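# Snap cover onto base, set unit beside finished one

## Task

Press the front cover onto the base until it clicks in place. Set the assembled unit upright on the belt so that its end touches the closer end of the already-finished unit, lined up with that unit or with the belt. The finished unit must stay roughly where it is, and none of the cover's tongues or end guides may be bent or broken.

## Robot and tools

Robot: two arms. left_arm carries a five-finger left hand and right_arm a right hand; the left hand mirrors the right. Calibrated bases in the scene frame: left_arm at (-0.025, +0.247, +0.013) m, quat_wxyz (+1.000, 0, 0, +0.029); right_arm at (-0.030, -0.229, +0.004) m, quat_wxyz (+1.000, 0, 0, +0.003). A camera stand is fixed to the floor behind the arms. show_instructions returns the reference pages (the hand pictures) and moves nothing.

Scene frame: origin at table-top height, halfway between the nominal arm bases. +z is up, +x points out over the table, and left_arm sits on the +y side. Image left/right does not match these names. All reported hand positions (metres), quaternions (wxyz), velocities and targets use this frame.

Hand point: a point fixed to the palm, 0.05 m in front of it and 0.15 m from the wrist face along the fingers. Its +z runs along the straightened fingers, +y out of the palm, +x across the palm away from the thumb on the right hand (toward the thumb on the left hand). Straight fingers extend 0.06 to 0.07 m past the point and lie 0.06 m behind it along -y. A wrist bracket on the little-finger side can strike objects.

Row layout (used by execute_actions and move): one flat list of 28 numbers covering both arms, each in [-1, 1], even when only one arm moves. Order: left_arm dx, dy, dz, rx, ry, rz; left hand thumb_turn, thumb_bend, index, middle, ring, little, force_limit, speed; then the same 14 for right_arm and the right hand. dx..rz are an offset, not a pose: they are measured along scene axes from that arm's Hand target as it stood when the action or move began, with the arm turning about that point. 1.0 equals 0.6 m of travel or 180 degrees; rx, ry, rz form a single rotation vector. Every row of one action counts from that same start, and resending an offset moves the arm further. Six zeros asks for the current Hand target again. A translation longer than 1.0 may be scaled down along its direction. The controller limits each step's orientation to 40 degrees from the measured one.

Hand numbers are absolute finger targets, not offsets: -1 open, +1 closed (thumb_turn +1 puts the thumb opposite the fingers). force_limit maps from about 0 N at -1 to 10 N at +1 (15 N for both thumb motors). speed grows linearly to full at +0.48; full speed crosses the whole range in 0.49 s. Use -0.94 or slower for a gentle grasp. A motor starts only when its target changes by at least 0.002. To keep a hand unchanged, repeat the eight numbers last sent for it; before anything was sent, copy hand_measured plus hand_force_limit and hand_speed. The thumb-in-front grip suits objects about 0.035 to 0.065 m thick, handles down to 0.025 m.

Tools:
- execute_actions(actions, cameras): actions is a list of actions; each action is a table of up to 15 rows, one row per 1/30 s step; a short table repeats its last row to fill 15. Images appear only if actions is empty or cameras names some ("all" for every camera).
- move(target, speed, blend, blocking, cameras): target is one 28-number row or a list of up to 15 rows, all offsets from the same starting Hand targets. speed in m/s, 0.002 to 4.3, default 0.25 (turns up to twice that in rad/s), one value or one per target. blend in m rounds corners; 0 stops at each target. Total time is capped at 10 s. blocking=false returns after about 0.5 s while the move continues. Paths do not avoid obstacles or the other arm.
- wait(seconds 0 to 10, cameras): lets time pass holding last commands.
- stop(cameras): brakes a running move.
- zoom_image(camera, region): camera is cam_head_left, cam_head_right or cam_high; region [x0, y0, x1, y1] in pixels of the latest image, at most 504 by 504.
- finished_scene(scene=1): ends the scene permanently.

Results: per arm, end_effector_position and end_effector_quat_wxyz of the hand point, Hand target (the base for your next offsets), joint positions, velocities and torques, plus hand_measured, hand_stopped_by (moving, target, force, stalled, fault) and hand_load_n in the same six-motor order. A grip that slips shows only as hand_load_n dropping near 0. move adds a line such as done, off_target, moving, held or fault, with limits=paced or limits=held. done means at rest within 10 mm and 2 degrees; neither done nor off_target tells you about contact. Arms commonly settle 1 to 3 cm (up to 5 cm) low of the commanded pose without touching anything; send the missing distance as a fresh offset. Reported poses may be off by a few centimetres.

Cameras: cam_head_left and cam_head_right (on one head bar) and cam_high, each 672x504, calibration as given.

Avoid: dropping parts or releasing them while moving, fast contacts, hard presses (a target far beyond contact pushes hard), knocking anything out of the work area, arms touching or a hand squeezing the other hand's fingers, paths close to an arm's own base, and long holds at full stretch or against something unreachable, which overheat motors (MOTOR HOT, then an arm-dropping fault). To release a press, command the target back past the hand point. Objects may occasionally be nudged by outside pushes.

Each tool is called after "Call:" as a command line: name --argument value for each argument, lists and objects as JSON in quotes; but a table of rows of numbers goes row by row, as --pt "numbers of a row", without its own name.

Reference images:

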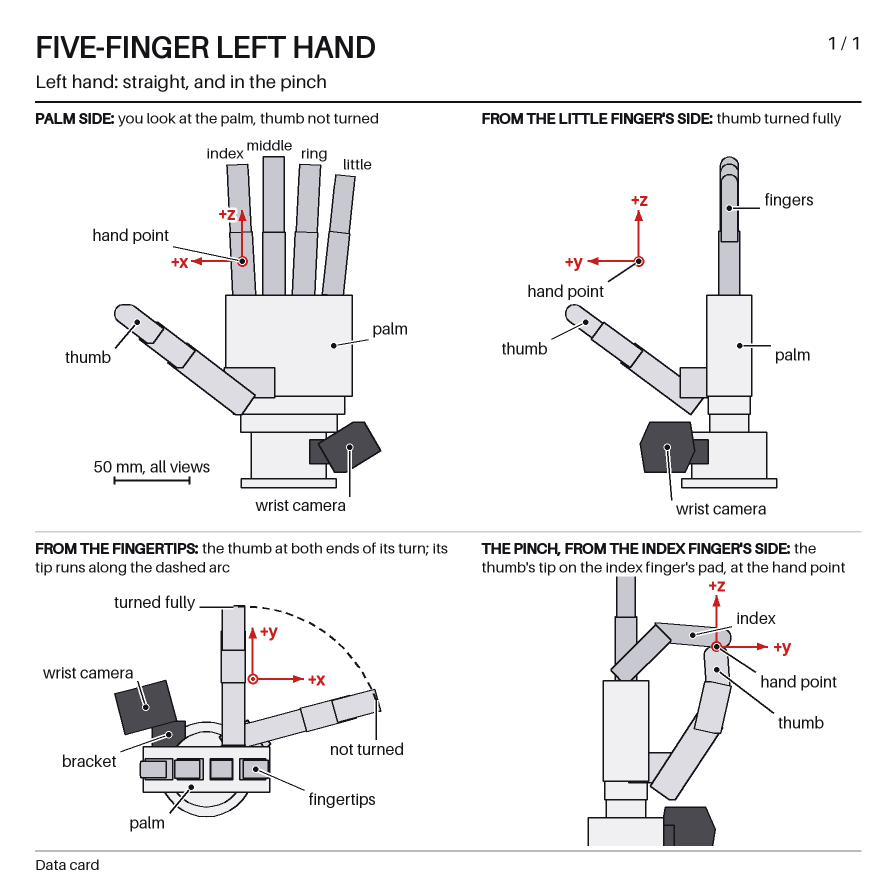

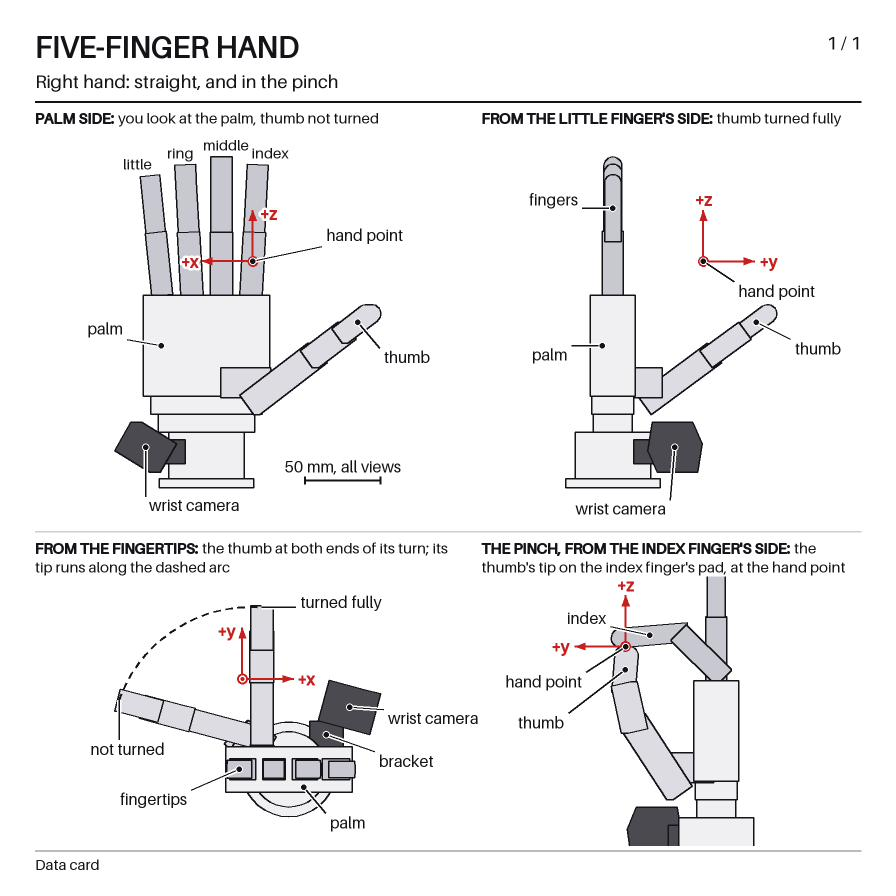

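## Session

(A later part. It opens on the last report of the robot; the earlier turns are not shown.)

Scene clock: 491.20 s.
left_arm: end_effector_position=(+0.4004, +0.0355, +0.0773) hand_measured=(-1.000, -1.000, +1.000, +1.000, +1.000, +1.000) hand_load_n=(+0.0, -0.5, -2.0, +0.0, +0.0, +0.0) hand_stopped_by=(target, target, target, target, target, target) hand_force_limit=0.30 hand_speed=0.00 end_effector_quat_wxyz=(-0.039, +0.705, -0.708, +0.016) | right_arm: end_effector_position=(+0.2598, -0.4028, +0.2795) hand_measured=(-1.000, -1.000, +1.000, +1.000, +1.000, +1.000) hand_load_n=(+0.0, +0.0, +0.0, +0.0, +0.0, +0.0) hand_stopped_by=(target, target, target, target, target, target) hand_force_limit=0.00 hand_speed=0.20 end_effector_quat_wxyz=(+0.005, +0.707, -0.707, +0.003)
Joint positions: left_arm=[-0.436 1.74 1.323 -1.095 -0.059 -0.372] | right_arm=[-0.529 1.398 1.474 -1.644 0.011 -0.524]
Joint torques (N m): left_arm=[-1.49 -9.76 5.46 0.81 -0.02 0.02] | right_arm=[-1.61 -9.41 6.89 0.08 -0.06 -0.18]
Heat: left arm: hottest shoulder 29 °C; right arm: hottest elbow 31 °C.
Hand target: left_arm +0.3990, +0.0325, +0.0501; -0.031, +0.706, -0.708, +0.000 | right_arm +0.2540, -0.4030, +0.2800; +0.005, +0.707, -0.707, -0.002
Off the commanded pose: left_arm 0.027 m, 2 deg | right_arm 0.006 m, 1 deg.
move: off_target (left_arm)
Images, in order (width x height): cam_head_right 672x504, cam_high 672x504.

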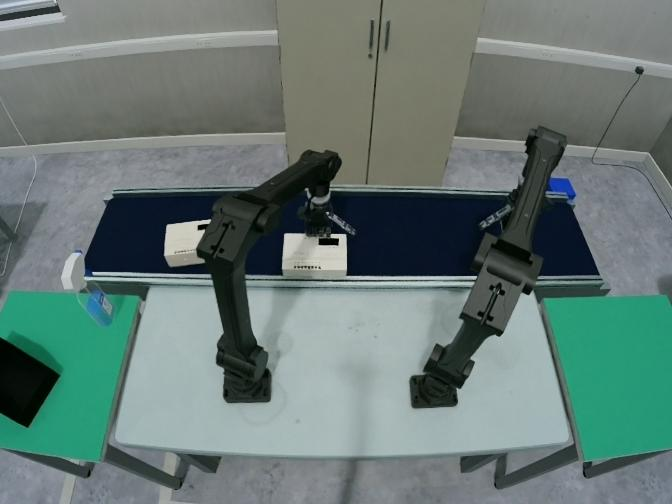

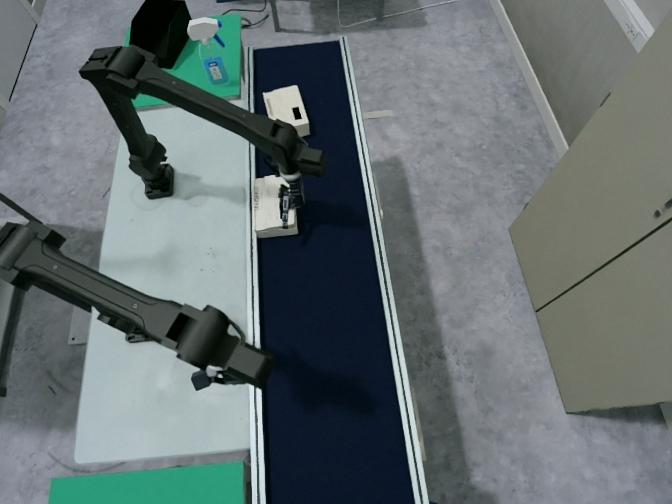

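Call:
move --target '[-0.01, 0, -0.09, 0,0.01,0, -1,-1,1,1,1,1,0.3,0, 0,0,0,0,0,0, -1,-1,1,1,1,1,0,0.2]' --speed 0.08 --cameras '["cam_high","cam_head_right"]'

Call:
zoom_image --camera "cam_high" --region '[284, 218, 302, 236]'

Call:
zoom_image --camera "cam_head_right" --region '[275, 215, 355, 285]'

Scene clock: 492.83 s.
left_arm: end_effector_position=(+0.4158, +0.0300, +0.0724) hand_measured=(-1.000, -1.000, +1.000, +1.000, +1.000, +1.000) hand_load_n=(+0.0, +0.0, -2.0, +0.0, -3.0, -2.0) hand_stopped_by=(target, target, target, target, target, target) hand_force_limit=0.30 hand_speed=0.00 end_effector_quat_wxyz=(-0.052, +0.705, -0.705, +0.051) | right_arm: end_effector_position=(+0.2598, -0.4028, +0.2795) hand_measured=(-1.000, -1.000, +1.000, +1.000, +1.000, +1.000) hand_load_n=(+0.0, +0.0, +0.0, +0.0, +0.0, +0.0) hand_stopped_by=(target, target, target, target, target, target) hand_force_limit=0.00 hand_speed=0.20 end_effector_quat_wxyz=(+0.005, +0.707, -0.707, +0.003)
Joint positions: left_arm=[-0.434 1.733 1.304 -1.006 -0.055 -0.372] | right_arm=[-0.529 1.398 1.474 -1.644 0.011 -0.524]
Joint torques (N m): left_arm=[-1.73 -4.95 2.43 0.98 0.31 0.02] | right_arm=[-1.61 -9.41 6.86 0.08 -0.07 -0.18]
Heat: left arm: hottest shoulder 29 °C; right arm: hottest elbow 31 °C.
Hand target: left_arm +0.3930, +0.0325, -0.0040; -0.020, +0.706, -0.708, -0.011 | right_arm +0.2540, -0.4030, +0.2800; +0.005, +0.707, -0.707, -0.002
Off the commanded pose: left_arm 0.080 m, 8 deg | right_arm 0.006 m, 1 deg.
move: off_target (left_arm)
Images, in order (width x height): cam_head_right 672x504, cam_high 672x504.

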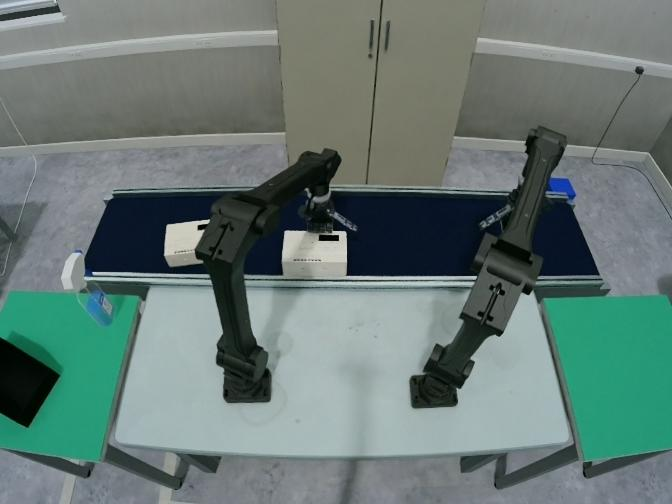

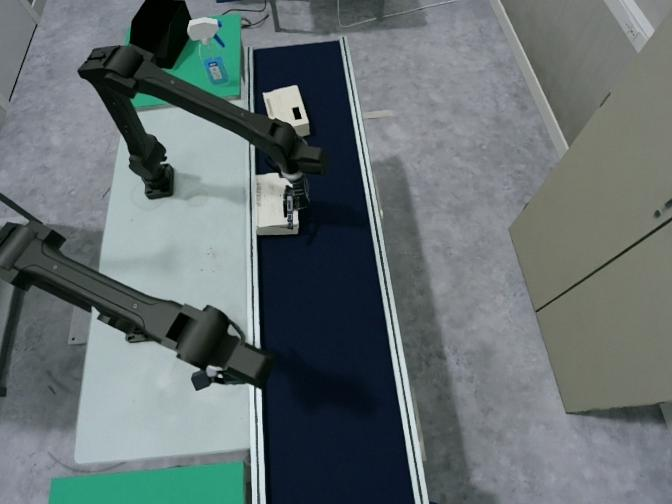

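Scaled by 28.000 from the camera's 672x504 image, which has a finer 960x720 frame.

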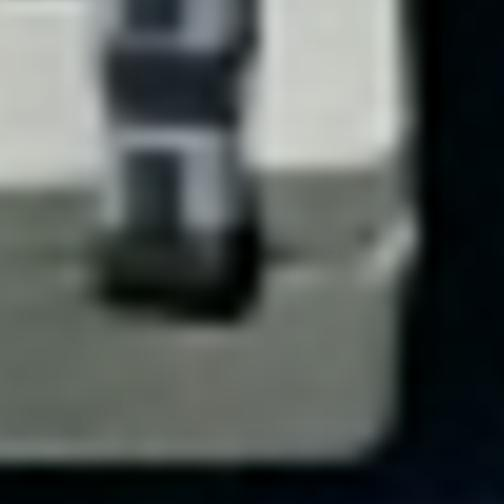

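Scaled by 6.300 from the camera's 672x504 image, which has a finer 960x720 frame.

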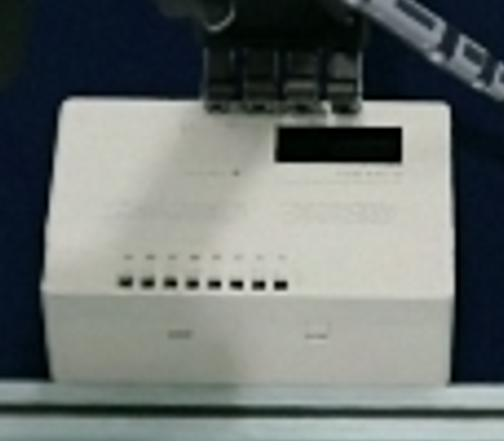

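Call:
move --pt "0.0 0 0.05 0 0 0 -1 -1 1 1 1 1 0.3 0 0 0 0 0 0 0 -1 -1 1 1 1 1 0 0.2" --pt "0.02 0 0.09 0 -0.01 0 -1 -1 1 1 1 1 0.3 0 0 0 0 0 0 0 -1 -1 1 1 1 1 0 0.2" --pt "0.03 0 0.2 0 -0.01 0 -1 -1 1 1 1 1 0.3 0 0 0 0 0 0 0 -1 -1 1 1 1 1 0 0.2" --speed '[0.06,0.06,0.08]' --cameras '["cam_high","cam_head_right"]'

Call:
zoom_image --camera "cam_high" --region '[284, 218, 302, 236]'

Call:
zoom_image --camera "cam_head_right" --region '[275, 215, 355, 285]'

Call:
zoom_image --camera "cam_high" --region '[250, 168, 310, 245]'

Scene clock: 496.20 s.
left_arm: end_effector_position=(+0.3940, +0.0379, +0.1001) hand_measured=(-1.000, -1.000, +1.000, +1.000, +1.000, +1.000) hand_load_n=(+0.0, +0.0, +0.0, +0.0, +0.0, +0.0) hand_stopped_by=(target, target, target, target, target, target) hand_force_limit=0.30 hand_speed=0.00 end_effector_quat_wxyz=(-0.022, +0.705, -0.709, -0.018) | right_arm: end_effector_position=(+0.2598, -0.4028, +0.2795) hand_measured=(-1.000, -1.000, +1.000, +1.000, +1.000, +1.000) hand_load_n=(+0.0, +0.0, +0.0, +0.0, +0.0, +0.0) hand_stopped_by=(target, target, target, target, target, target) hand_force_limit=0.00 hand_speed=0.20 end_effector_quat_wxyz=(+0.005, +0.707, -0.707, +0.003)
Joint positions: left_arm=[-0.435 1.754 1.398 -1.231 -0.055 -0.372] | right_arm=[-0.529 1.398 1.474 -1.644 0.011 -0.524]
Joint torques (N m): left_arm=[-1.03 -13.92 9.65 -0.46 -0.18 0.11] | right_arm=[-1.61 -9.41 6.89 0.08 -0.07 -0.18]
Heat: left arm: hottest shoulder 29 °C; right arm: hottest elbow 31 °C.
Hand target: left_arm +0.4111, +0.0324, +0.1161; -0.031, +0.706, -0.708, +0.000 | right_arm +0.2540, -0.4030, +0.2800; +0.005, +0.707, -0.707, -0.002
Off the commanded pose: left_arm 0.024 m, 2 deg | right_arm 0.006 m, 1 deg.
move: off_target (left_arm)
Images, in order (width x height): cam_head_right 672x504, cam_high 672x504.

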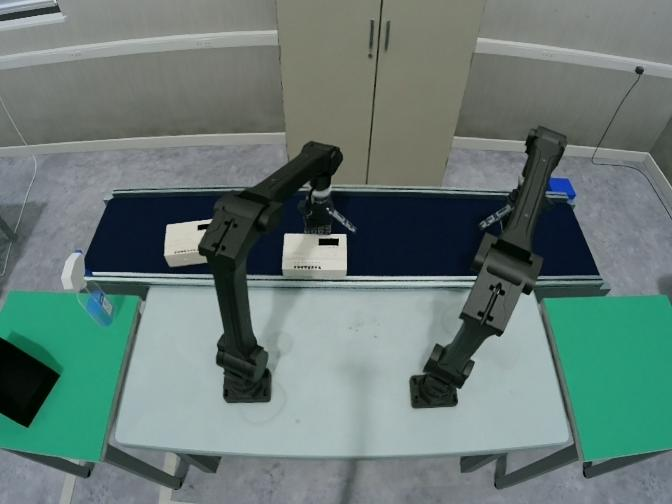

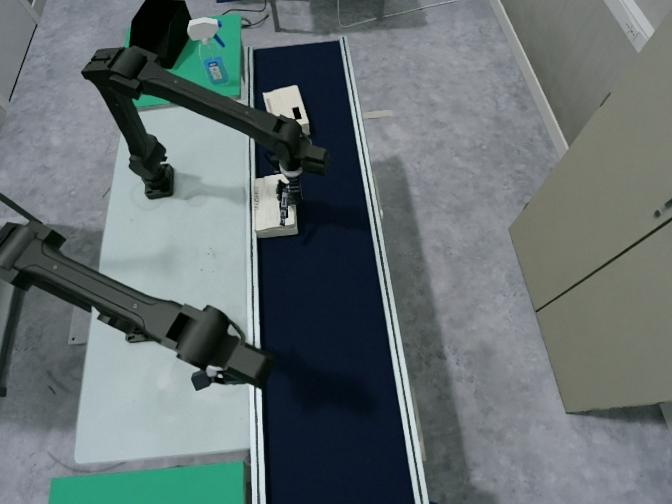

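Scaled by 28.000 from the camera's 672x504 image, which has a finer 960x720 frame.

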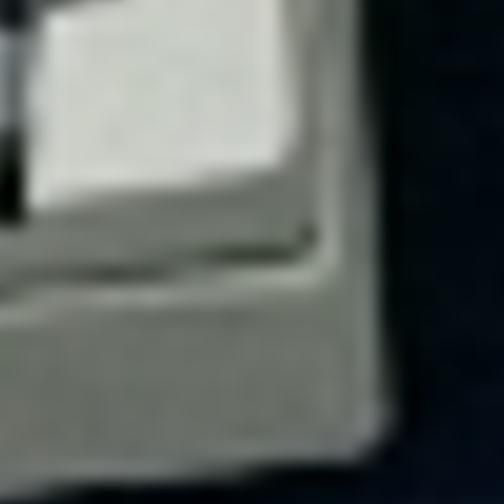

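Scaled by 6.300 from the camera's 672x504 image, which has a finer 960x720 frame.

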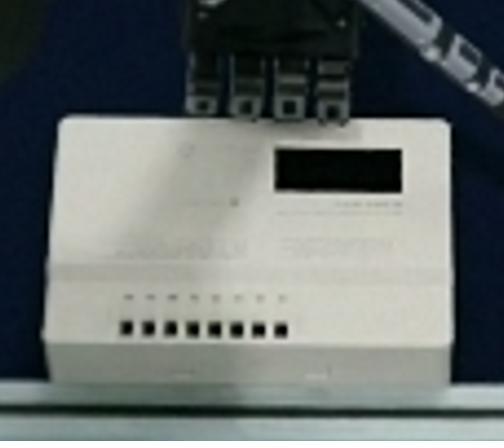

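Scaled by 6.545 from the camera's 672x504 image, which has a finer 960x720 frame.

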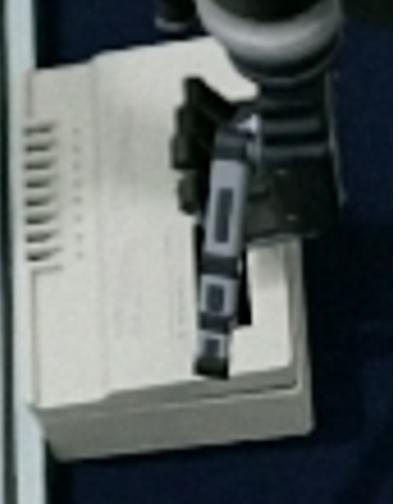

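Call:
move --pt "-0.04 0.0645 0.0 0 0 0 -1 -1 1 1 1 1 0.3 0 0 0 0 0 0 0 -1 -1 1 1 1 1 0 0.2" --pt "-0.04 0.0645 -0.055 0 0 0 -1 -1 1 1 1 1 0.3 0 0 0 0 0 0 0 -1 -1 1 1 1 1 0 0.2" --speed '[0.15,0.1]' --blend 0.01 --cameras '["cam_high","cam_head_right"]'

Call:
zoom_image --camera "cam_head_right" --region '[275, 215, 355, 285]'

Scene clock: 499.63 s.
left_arm: end_effector_position=(+0.3895, +0.0679, +0.0926) hand_measured=(-1.000, -1.000, +1.000, +1.000, +1.000, +1.000) hand_load_n=(+0.0, -0.5, +0.0, +0.0, +0.0, +0.0) hand_stopped_by=(target, target, target, target, target, target) hand_force_limit=0.30 hand_speed=0.00 end_effector_quat_wxyz=(-0.034, +0.709, -0.705, +0.007) | right_arm: end_effector_position=(+0.2598, -0.4028, +0.2795) hand_measured=(-1.000, -1.000, +1.000, +1.000, +1.000, +1.000) hand_load_n=(+0.5, +0.0, +0.0, +0.0, +0.0, +0.0) hand_stopped_by=(target, target, target, target, target, target) hand_force_limit=0.00 hand_speed=0.20 end_effector_quat_wxyz=(+0.005, +0.707, -0.707, +0.003)
Joint positions: left_arm=[-0.382 1.684 1.29 -1.133 -0.055 -0.328] | right_arm=[-0.529 1.398 1.474 -1.644 0.011 -0.524]
Joint torques (N m): left_arm=[-0.79 -11.75 5.37 0.18 -0.08 0.22] | right_arm=[-1.55 -9.41 6.87 0.06 -0.07 -0.18]
Heat: left arm: hottest elbow 30 °C; right arm: hottest elbow 31 °C.
Hand target: left_arm +0.3871, +0.0712, +0.0831; -0.031, +0.706, -0.708, +0.000 | right_arm +0.2540, -0.4030, +0.2800; +0.005, +0.707, -0.707, -0.002
Off the commanded pose: left_arm 0.010 m, 1 deg | right_arm 0.006 m, 1 deg.
move: done
Images, in order (width x height): cam_head_right 672x504, cam_high 672x504.

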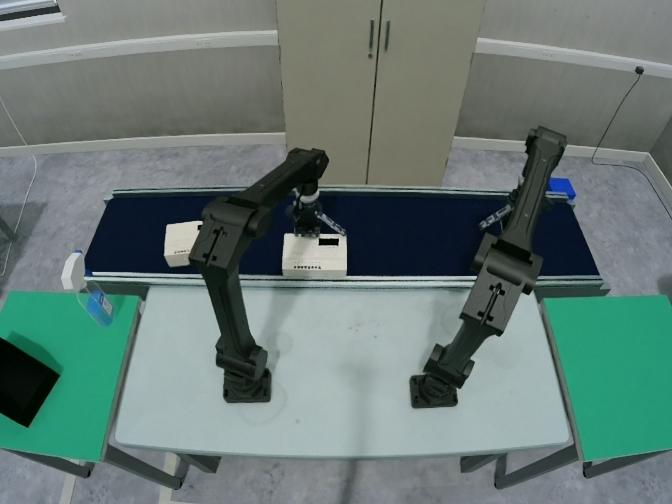

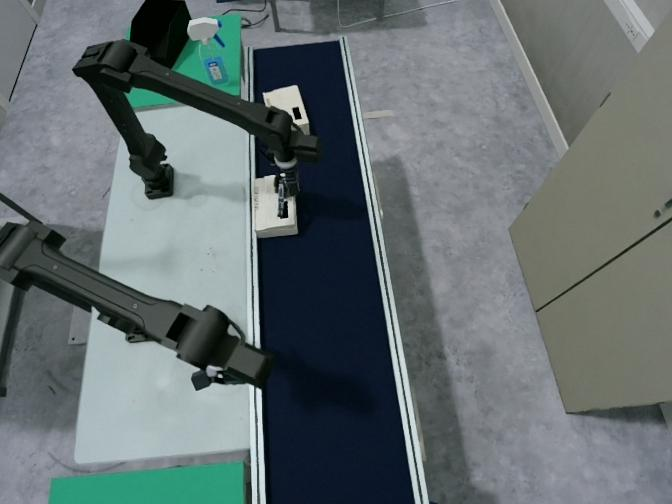

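Scaled by 6.300 from the camera's 672x504 image, which has a finer 960x720 frame.

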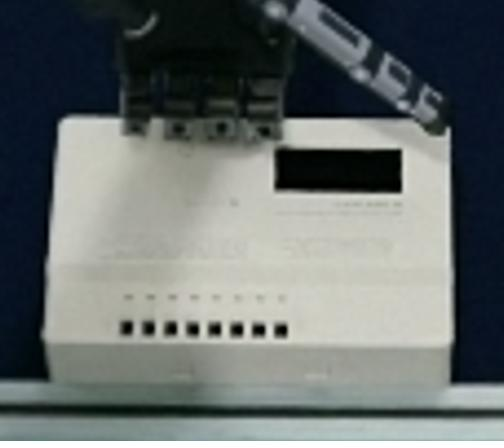

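Call:
move --pt "-0.005 0 -0.06 0 0.005 0 -1 -1 1 1 1 1 0.3 0 0 0 0 0 0 0 -1 -1 1 1 1 1 0 0.2" --pt "-0.02 0 -0.13 0 0.012 0 -1 -1 1 1 1 1 0.3 0 0 0 0 0 0 0 -1 -1 1 1 1 1 0 0.2" --speed '[0.08,0.06]' --cameras '["cam_high","cam_head_right"]'

Call:
zoom_image --camera "cam_high" --region '[284, 218, 302, 236]'

Call:
zoom_image --camera "cam_head_right" --region '[275, 215, 355, 285]'

Call:
zoom_image --camera "cam_high" --region '[250, 168, 310, 245]'

Scene clock: 501.87 s.
left_arm: end_effector_position=(+0.3884, +0.0676, +0.0721) hand_measured=(-1.000, -1.000, +1.000, +1.000, +1.000, +1.000) hand_load_n=(+0.0, +0.0, -4.0, -1.0, -1.5, -1.5) hand_stopped_by=(target, target, target, target, target, target) hand_force_limit=0.30 hand_speed=0.00 end_effector_quat_wxyz=(-0.043, +0.704, -0.708, +0.033) | right_arm: end_effector_position=(+0.2598, -0.4028, +0.2795) hand_measured=(-1.000, -1.000, +1.000, +1.000, +1.000, +1.000) hand_load_n=(+0.0, -0.5, +0.0, +0.0, +0.0, +0.0) hand_stopped_by=(target, target, target, target, target, target) hand_force_limit=0.00 hand_speed=0.20 end_effector_quat_wxyz=(+0.005, +0.707, -0.707, +0.003)
Joint positions: left_arm=[-0.381 1.669 1.216 -1.02 -0.047 -0.315] | right_arm=[-0.529 1.398 1.474 -1.644 0.011 -0.524]
Joint torques (N m): left_arm=[-1.03 -4.54 2.54 1.78 0.1 0.06] | right_arm=[-1.61 -9.41 6.89 0.08 -0.07 -0.18]
Heat: left arm: hottest elbow 30 °C; right arm: hottest elbow 31 °C.
Hand target: left_arm +0.3749, +0.0711, +0.0051; -0.018, +0.706, -0.708, -0.013 | right_arm +0.2540, -0.4030, +0.2800; +0.005, +0.707, -0.707, -0.002
Off the commanded pose: left_arm 0.068 m, 6 deg | right_arm 0.006 m, 1 deg.
move: off_target (left_arm)
Images, in order (width x height): cam_head_right 672x504, cam_high 672x504.

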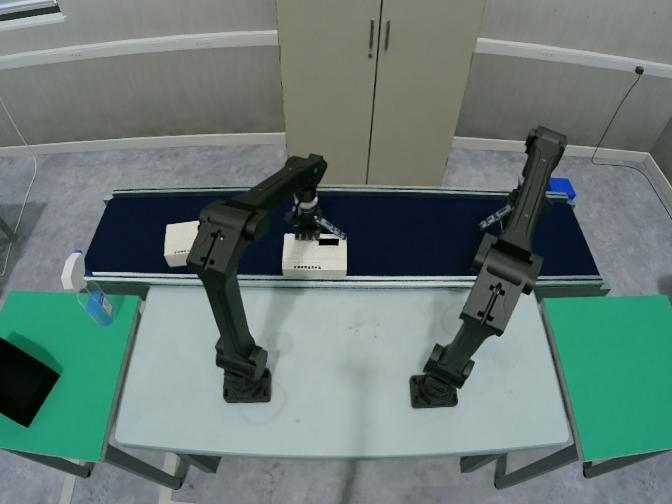

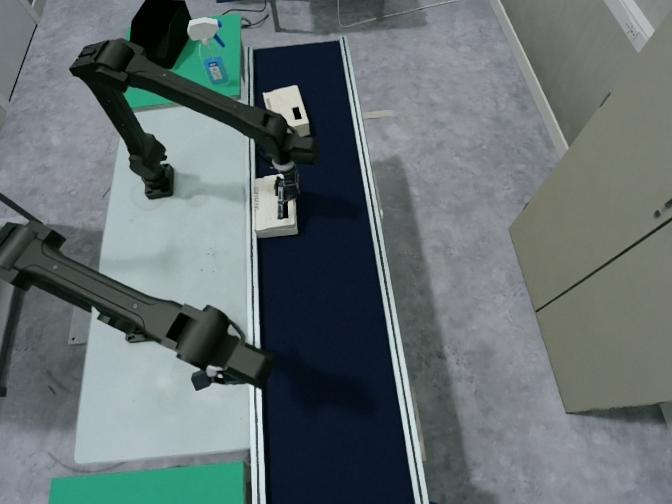

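Scaled by 28.000 from the camera's 672x504 image, which has a finer 960x720 frame.

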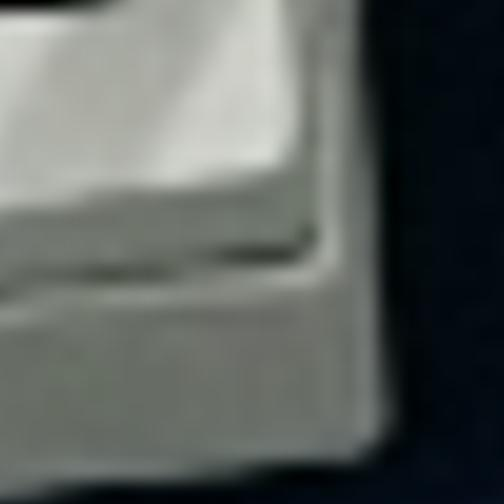

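Scaled by 6.300 from the camera's 672x504 image, which has a finer 960x720 frame.

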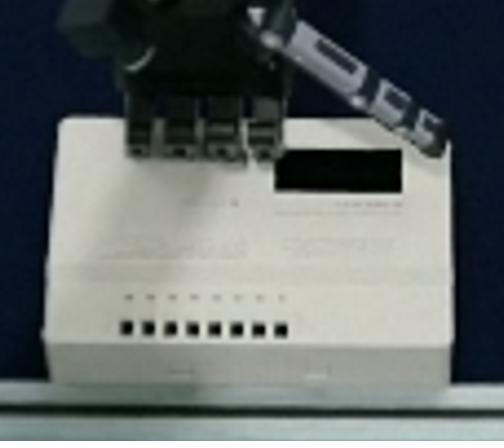

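Scaled by 6.545 from the camera's 672x504 image, which has a finer 960x720 frame.

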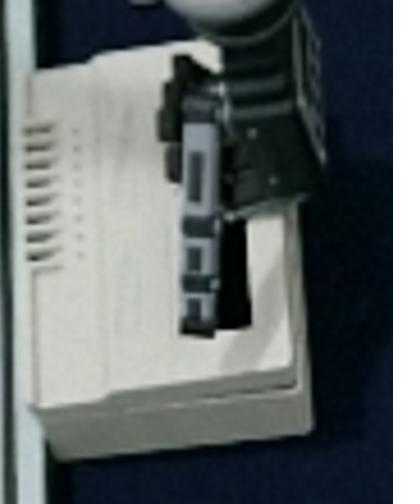

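Call:
move --target '[-0.01, 0, -0.09, 0,0.012,0, -1,-1,1,1,1,1,0.3,0, 0,0,0,0,0,0, -1,-1,1,1,1,1,0,0.2]' --speed 0.08 --cameras '["cam_high","cam_head_right"]'

Call:
zoom_image --camera "cam_high" --region '[284, 218, 302, 236]'

Call:
zoom_image --camera "cam_head_right" --region '[275, 215, 355, 285]'

Call:
zoom_image --camera "cam_high" --region '[250, 168, 310, 245]'

Scene clock: 503.37 s.
left_arm: end_effector_position=(+0.3938, +0.0652, +0.0611) hand_measured=(-1.000, -1.000, +1.000, +1.000, +1.000, +1.000) hand_load_n=(+0.0, +0.0, -1.5, -1.5, -4.5, -6.5) hand_stopped_by=(target, target, target, target, target, target) hand_force_limit=0.30 hand_speed=0.00 end_effector_quat_wxyz=(-0.050, +0.704, -0.707, +0.050) | right_arm: end_effector_position=(+0.2598, -0.4028, +0.2795) hand_measured=(-1.000, -1.000, +1.000, +1.000, +1.000, +1.000) hand_load_n=(+0.0, +0.0, +0.0, +0.0, +0.0, +0.0) hand_stopped_by=(target, target, target, target, target, target) hand_force_limit=0.00 hand_speed=0.20 end_effector_quat_wxyz=(+0.005, +0.707, -0.707, +0.003)
Joint positions: left_arm=[-0.38 1.671 1.187 -0.952 -0.044 -0.314] | right_arm=[-0.529 1.398 1.474 -1.644 0.011 -0.524]
Joint torques (N m): left_arm=[-1.03 0.32 0.8 2.32 0.43 0.08] | right_arm=[-1.61 -9.41 6.87 0.06 -0.07 -0.18]
Heat: left arm: hottest shoulder 29 °C; right arm: hottest elbow 31 °C.
Hand target: left_arm +0.3691, +0.0712, -0.0489; -0.005, +0.705, -0.708, -0.027 | right_arm +0.2540, -0.4030, +0.2800; +0.005, +0.707, -0.707, -0.002
Off the commanded pose: left_arm 0.113 m, 10 deg | right_arm 0.006 m, 1 deg.
move: off_target (left_arm)
Images, in order (width x height): cam_head_right 672x504, cam_high 672x504.

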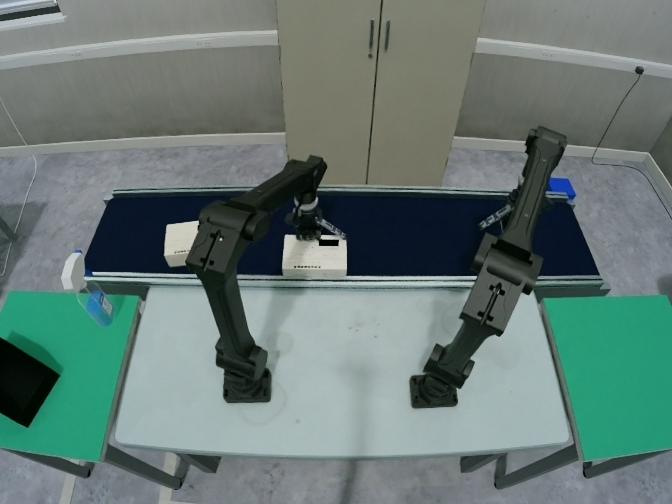

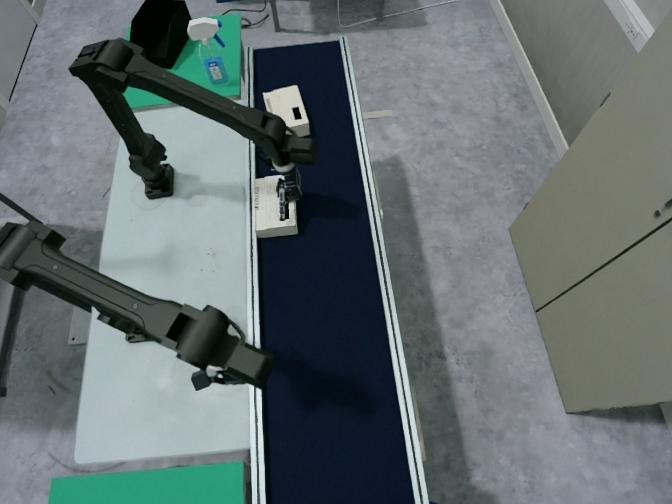

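Scaled by 28.000 from the camera's 672x504 image, which has a finer 960x720 frame.

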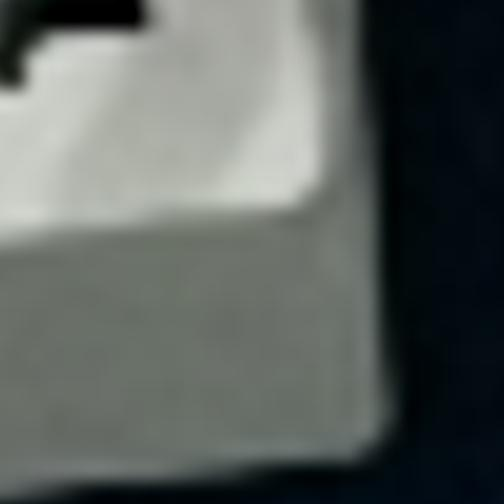

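Scaled by 6.300 from the camera's 672x504 image, which has a finer 960x720 frame.

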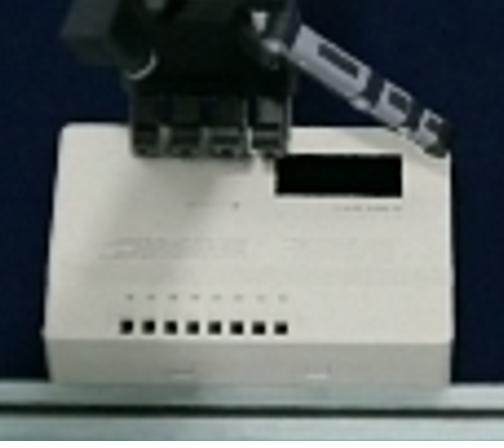

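Scaled by 6.545 from the camera's 672x504 image, which has a finer 960x720 frame.

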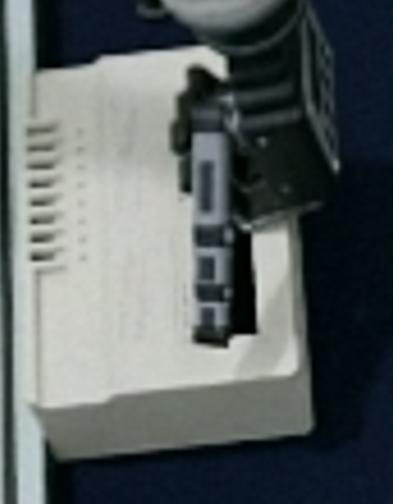

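Call:
move --pt "0.015 0 0.09 0 -0.012 0 -1 -1 1 1 1 1 0.3 0 0 0 0 0 0 0 -1 -1 1 1 1 1 0 0.2" --pt "0.03 0 0.18 0 -0.024 0 -1 -1 1 1 1 1 0.3 0 0 0 0 0 0 0 -1 -1 1 1 1 1 0 0.2" --pt "0.04 0 0.30 0 -0.03 0 -1 -1 1 1 1 1 0.3 0 0 0 0 0 0 0 -1 -1 1 1 1 1 0 0.2" --speed '[0.1,0.1,0.15]' --blend '[0.01,0.01,0]' --cameras '["all"]'

Call:
zoom_image --camera "cam_high" --region '[250, 168, 310, 245]'

Call:
zoom_image --camera "cam_head_right" --region '[275, 215, 355, 285]'

Call:
zoom_image --camera "cam_high" --region '[284, 218, 302, 236]'

Call:
zoom_image --camera "cam_high" --region '[250, 218, 272, 240]'

Scene clock: 506.03 s.
left_arm: end_effector_position=(+0.3770, +0.0739, +0.1183) hand_measured=(-1.000, -1.000, +1.000, +1.000, +1.000, +1.000) hand_load_n=(+0.0, +0.0, +0.0, +0.0, +0.0, +0.0) hand_stopped_by=(target, target, target, target, target, target) hand_force_limit=0.30 hand_speed=0.00 end_effector_quat_wxyz=(-0.029, +0.705, -0.709, -0.007) | right_arm: end_effector_position=(+0.2598, -0.4028, +0.2795) hand_measured=(-1.000, -1.000, +1.000, +1.000, +1.000, +1.000) hand_load_n=(+0.0, +0.0, +0.0, +0.0, +0.0, +0.0) hand_stopped_by=(target, target, target, target, target, target) hand_force_limit=0.00 hand_speed=0.20 end_effector_quat_wxyz=(+0.005, +0.707, -0.707, +0.003)
Joint positions: left_arm=[-0.38 1.649 1.314 -1.222 -0.059 -0.316] | right_arm=[-0.529 1.398 1.474 -1.644 0.011 -0.524]
Joint torques (N m): left_arm=[-0.79 -12.16 9.44 -0.44 -0.19 0.11] | right_arm=[-1.61 -9.41 6.87 0.08 -0.07 -0.18]
Heat: left arm: hottest shoulder 29 °C; right arm: hottest elbow 31 °C.
Hand target: left_arm +0.3930, +0.0712, +0.1311; -0.038, +0.706, -0.707, +0.007 | right_arm +0.2540, -0.4030, +0.2800; +0.005, +0.707, -0.707, -0.002
Off the commanded pose: left_arm 0.021 m, 2 deg | right_arm 0.006 m, 1 deg.
move: off_target (left_arm)

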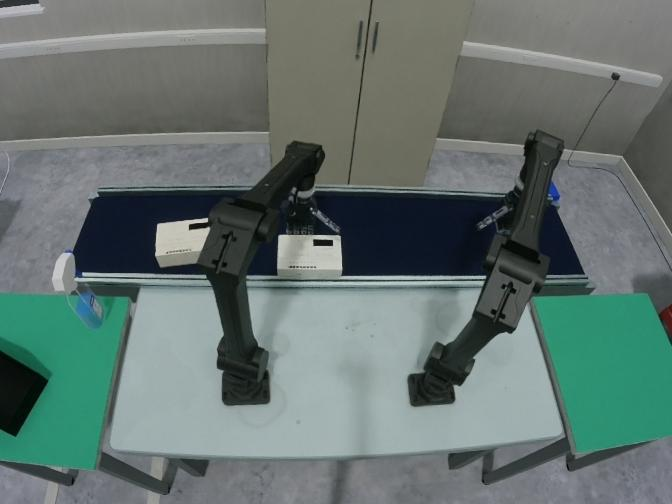

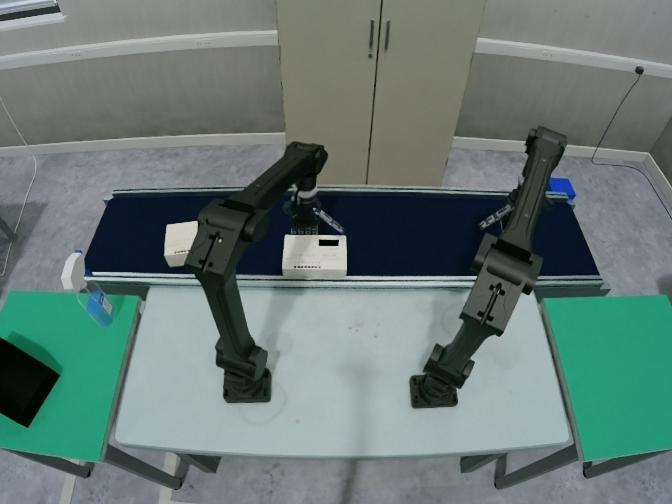

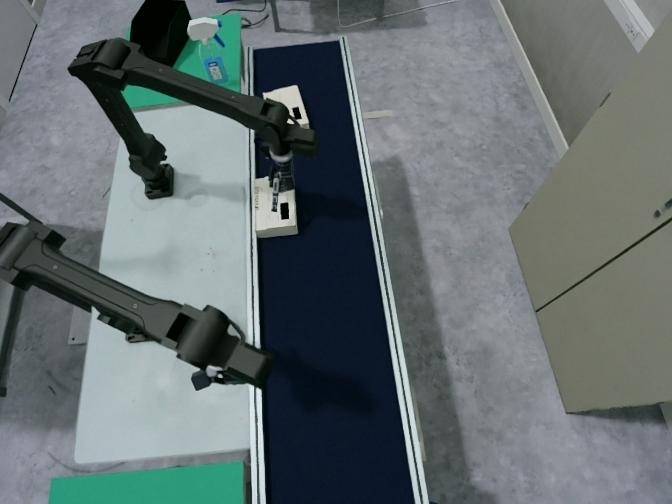

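Scaled by 6.545 from the camera's 672x504 image, which has a finer 960x720 frame.

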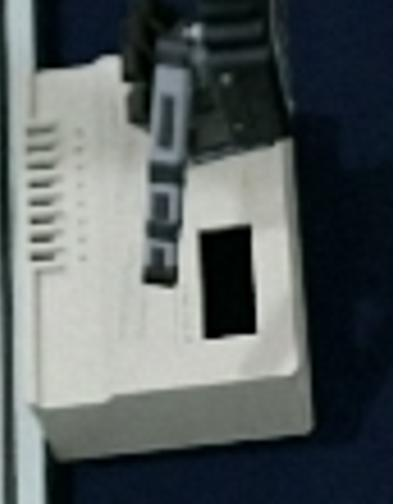

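Scaled by 6.300 from the camera's 672x504 image, which has a finer 960x720 frame.

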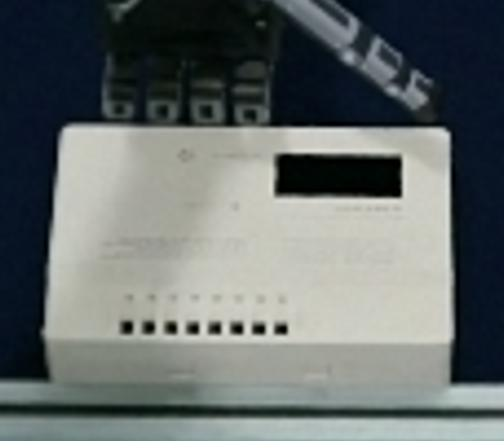

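Scaled by 28.000 from the camera's 672x504 image, which has a finer 960x720 frame.

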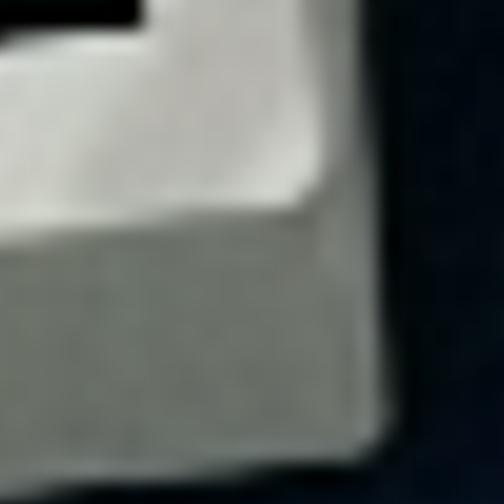

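Scaled by 22.909 from the camera's 672x504 image, which has a finer 960x720 frame.

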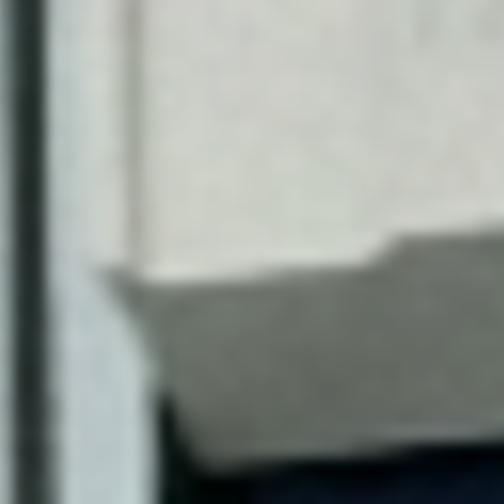

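Call:
zoom_image --camera "cam_head_left" --region '[274, 255, 310, 285]'

Call:
zoom_image --camera "cam_head_left" --region '[308, 255, 344, 285]'

Call:
zoom_image --camera "cam_head_right" --region '[312, 258, 348, 282]'

Call:
zoom_image --camera "cam_head_right" --region '[278, 258, 314, 282]'

Scaled by 14.000 from the camera's 672x504 image, which has a finer 960x720 frame.

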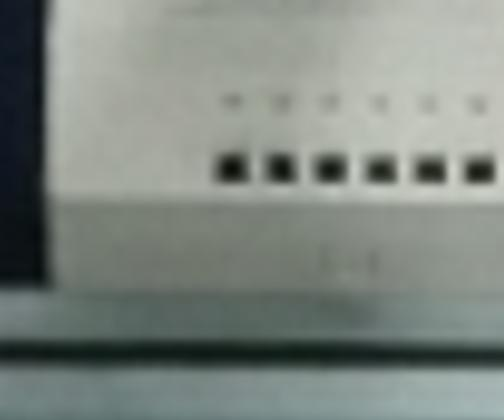

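Scaled by 14.000 from the camera's 672x504 image, which has a finer 960x720 frame.

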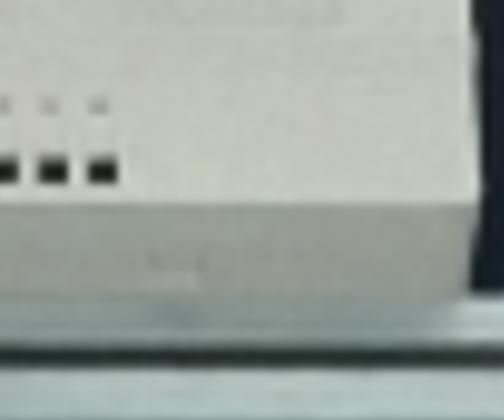

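Scaled by 14.000 from the camera's 672x504 image, which has a finer 960x720 frame.

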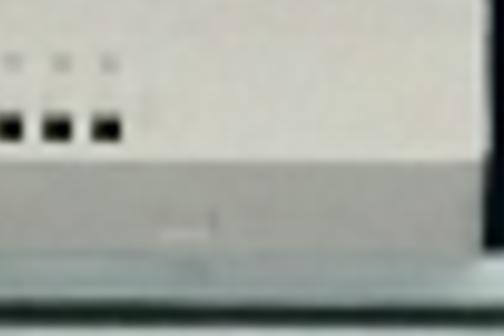

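Scaled by 14.000 from the camera's 672x504 image, which has a finer 960x720 frame.

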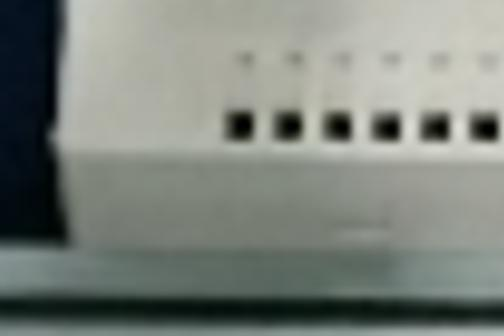

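Call:
move --pt "-0.1217 -0.0587 -0.03 0 0 0 -1 -1 1 1 1 1 0.3 0 0 0 0 0 0 0 -1 -1 1 1 1 1 0 0.2" --pt "-0.1217 -0.0587 -0.08 0 0 0 -1 -1 1 1 1 1 0.3 0 0 0 0 0 0 0 -1 -1 1 1 1 1 0 0.2" --speed '[0.2,0.1]' --blend 0.02 --cameras '["cam_high","cam_head_right"]'

Call:
zoom_image --camera "cam_head_right" --region '[275, 215, 355, 285]'

Scene clock: 508.83 s.
left_arm: end_effector_position=(+0.3236, +0.0365, +0.0926) hand_measured=(-1.000, -1.000, +1.000, +1.000, +1.000, +1.000) hand_load_n=(+0.0, +0.0, +0.0, +0.0, +0.0, +0.0) hand_stopped_by=(target, target, target, target, target, target) hand_force_limit=0.30 hand_speed=0.00 end_effector_quat_wxyz=(-0.040, +0.704, -0.709, +0.015) | right_arm: end_effector_position=(+0.2598, -0.4028, +0.2795) hand_measured=(-1.000, -1.000, +1.000, +1.000, +1.000, +1.000) hand_load_n=(-0.5, -0.5, +0.0, +0.0, +0.0, +0.0) hand_stopped_by=(target, target, target, target, target, target) hand_force_limit=0.00 hand_speed=0.20 end_effector_quat_wxyz=(+0.005, +0.707, -0.707, +0.003)
Joint positions: left_arm=[-0.501 1.555 1.131 -1.093 -0.065 -0.433] | right_arm=[-0.529 1.398 1.474 -1.644 0.011 -0.524]
Joint torques (N m): left_arm=[-1.55 -9.76 5.26 0.21 -0.19 -0.01] | right_arm=[-1.61 -9.41 6.89 0.06 -0.07 -0.18]
Heat: left arm: hottest elbow 30 °C; right arm: hottest elbow 31 °C.
Hand target: left_arm +0.3202, +0.0361, +0.0832; -0.038, +0.706, -0.707, +0.007 | right_arm +0.2540, -0.4030, +0.2800; +0.005, +0.707, -0.707, -0.002
Off the commanded pose: left_arm 0.010 m, 1 deg | right_arm 0.006 m, 1 deg.
move: done; blend cut to 0.015 m at target 1
Images, in order (width x height): cam_head_right 672x504, cam_high 672x504.

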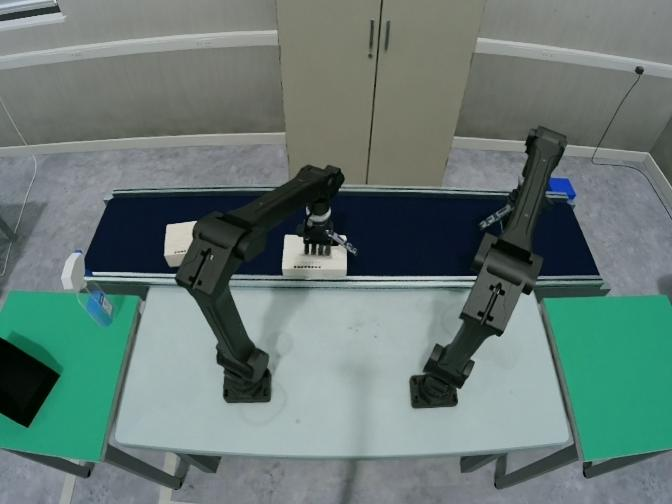

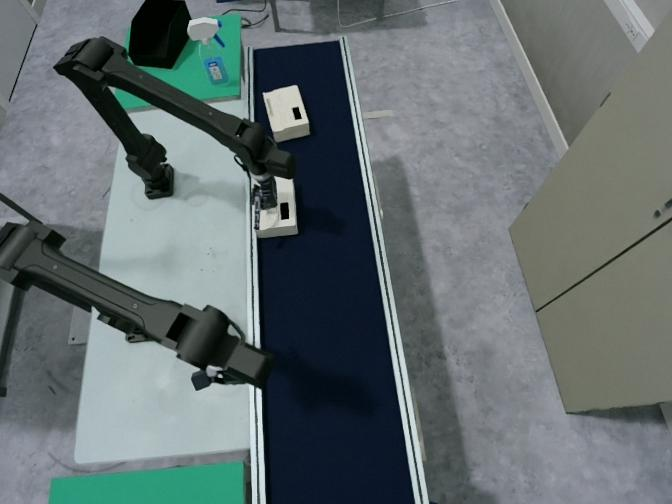

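Scaled by 6.300 from the camera's 672x504 image, which has a finer 960x720 frame.

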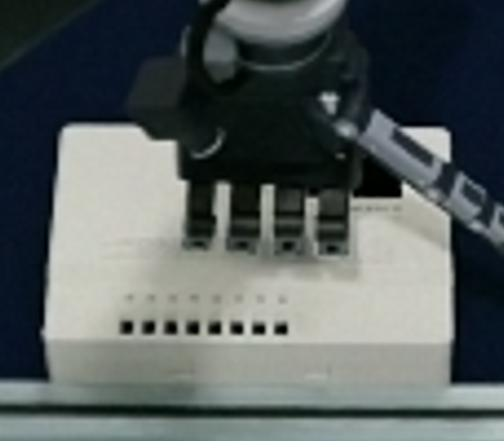

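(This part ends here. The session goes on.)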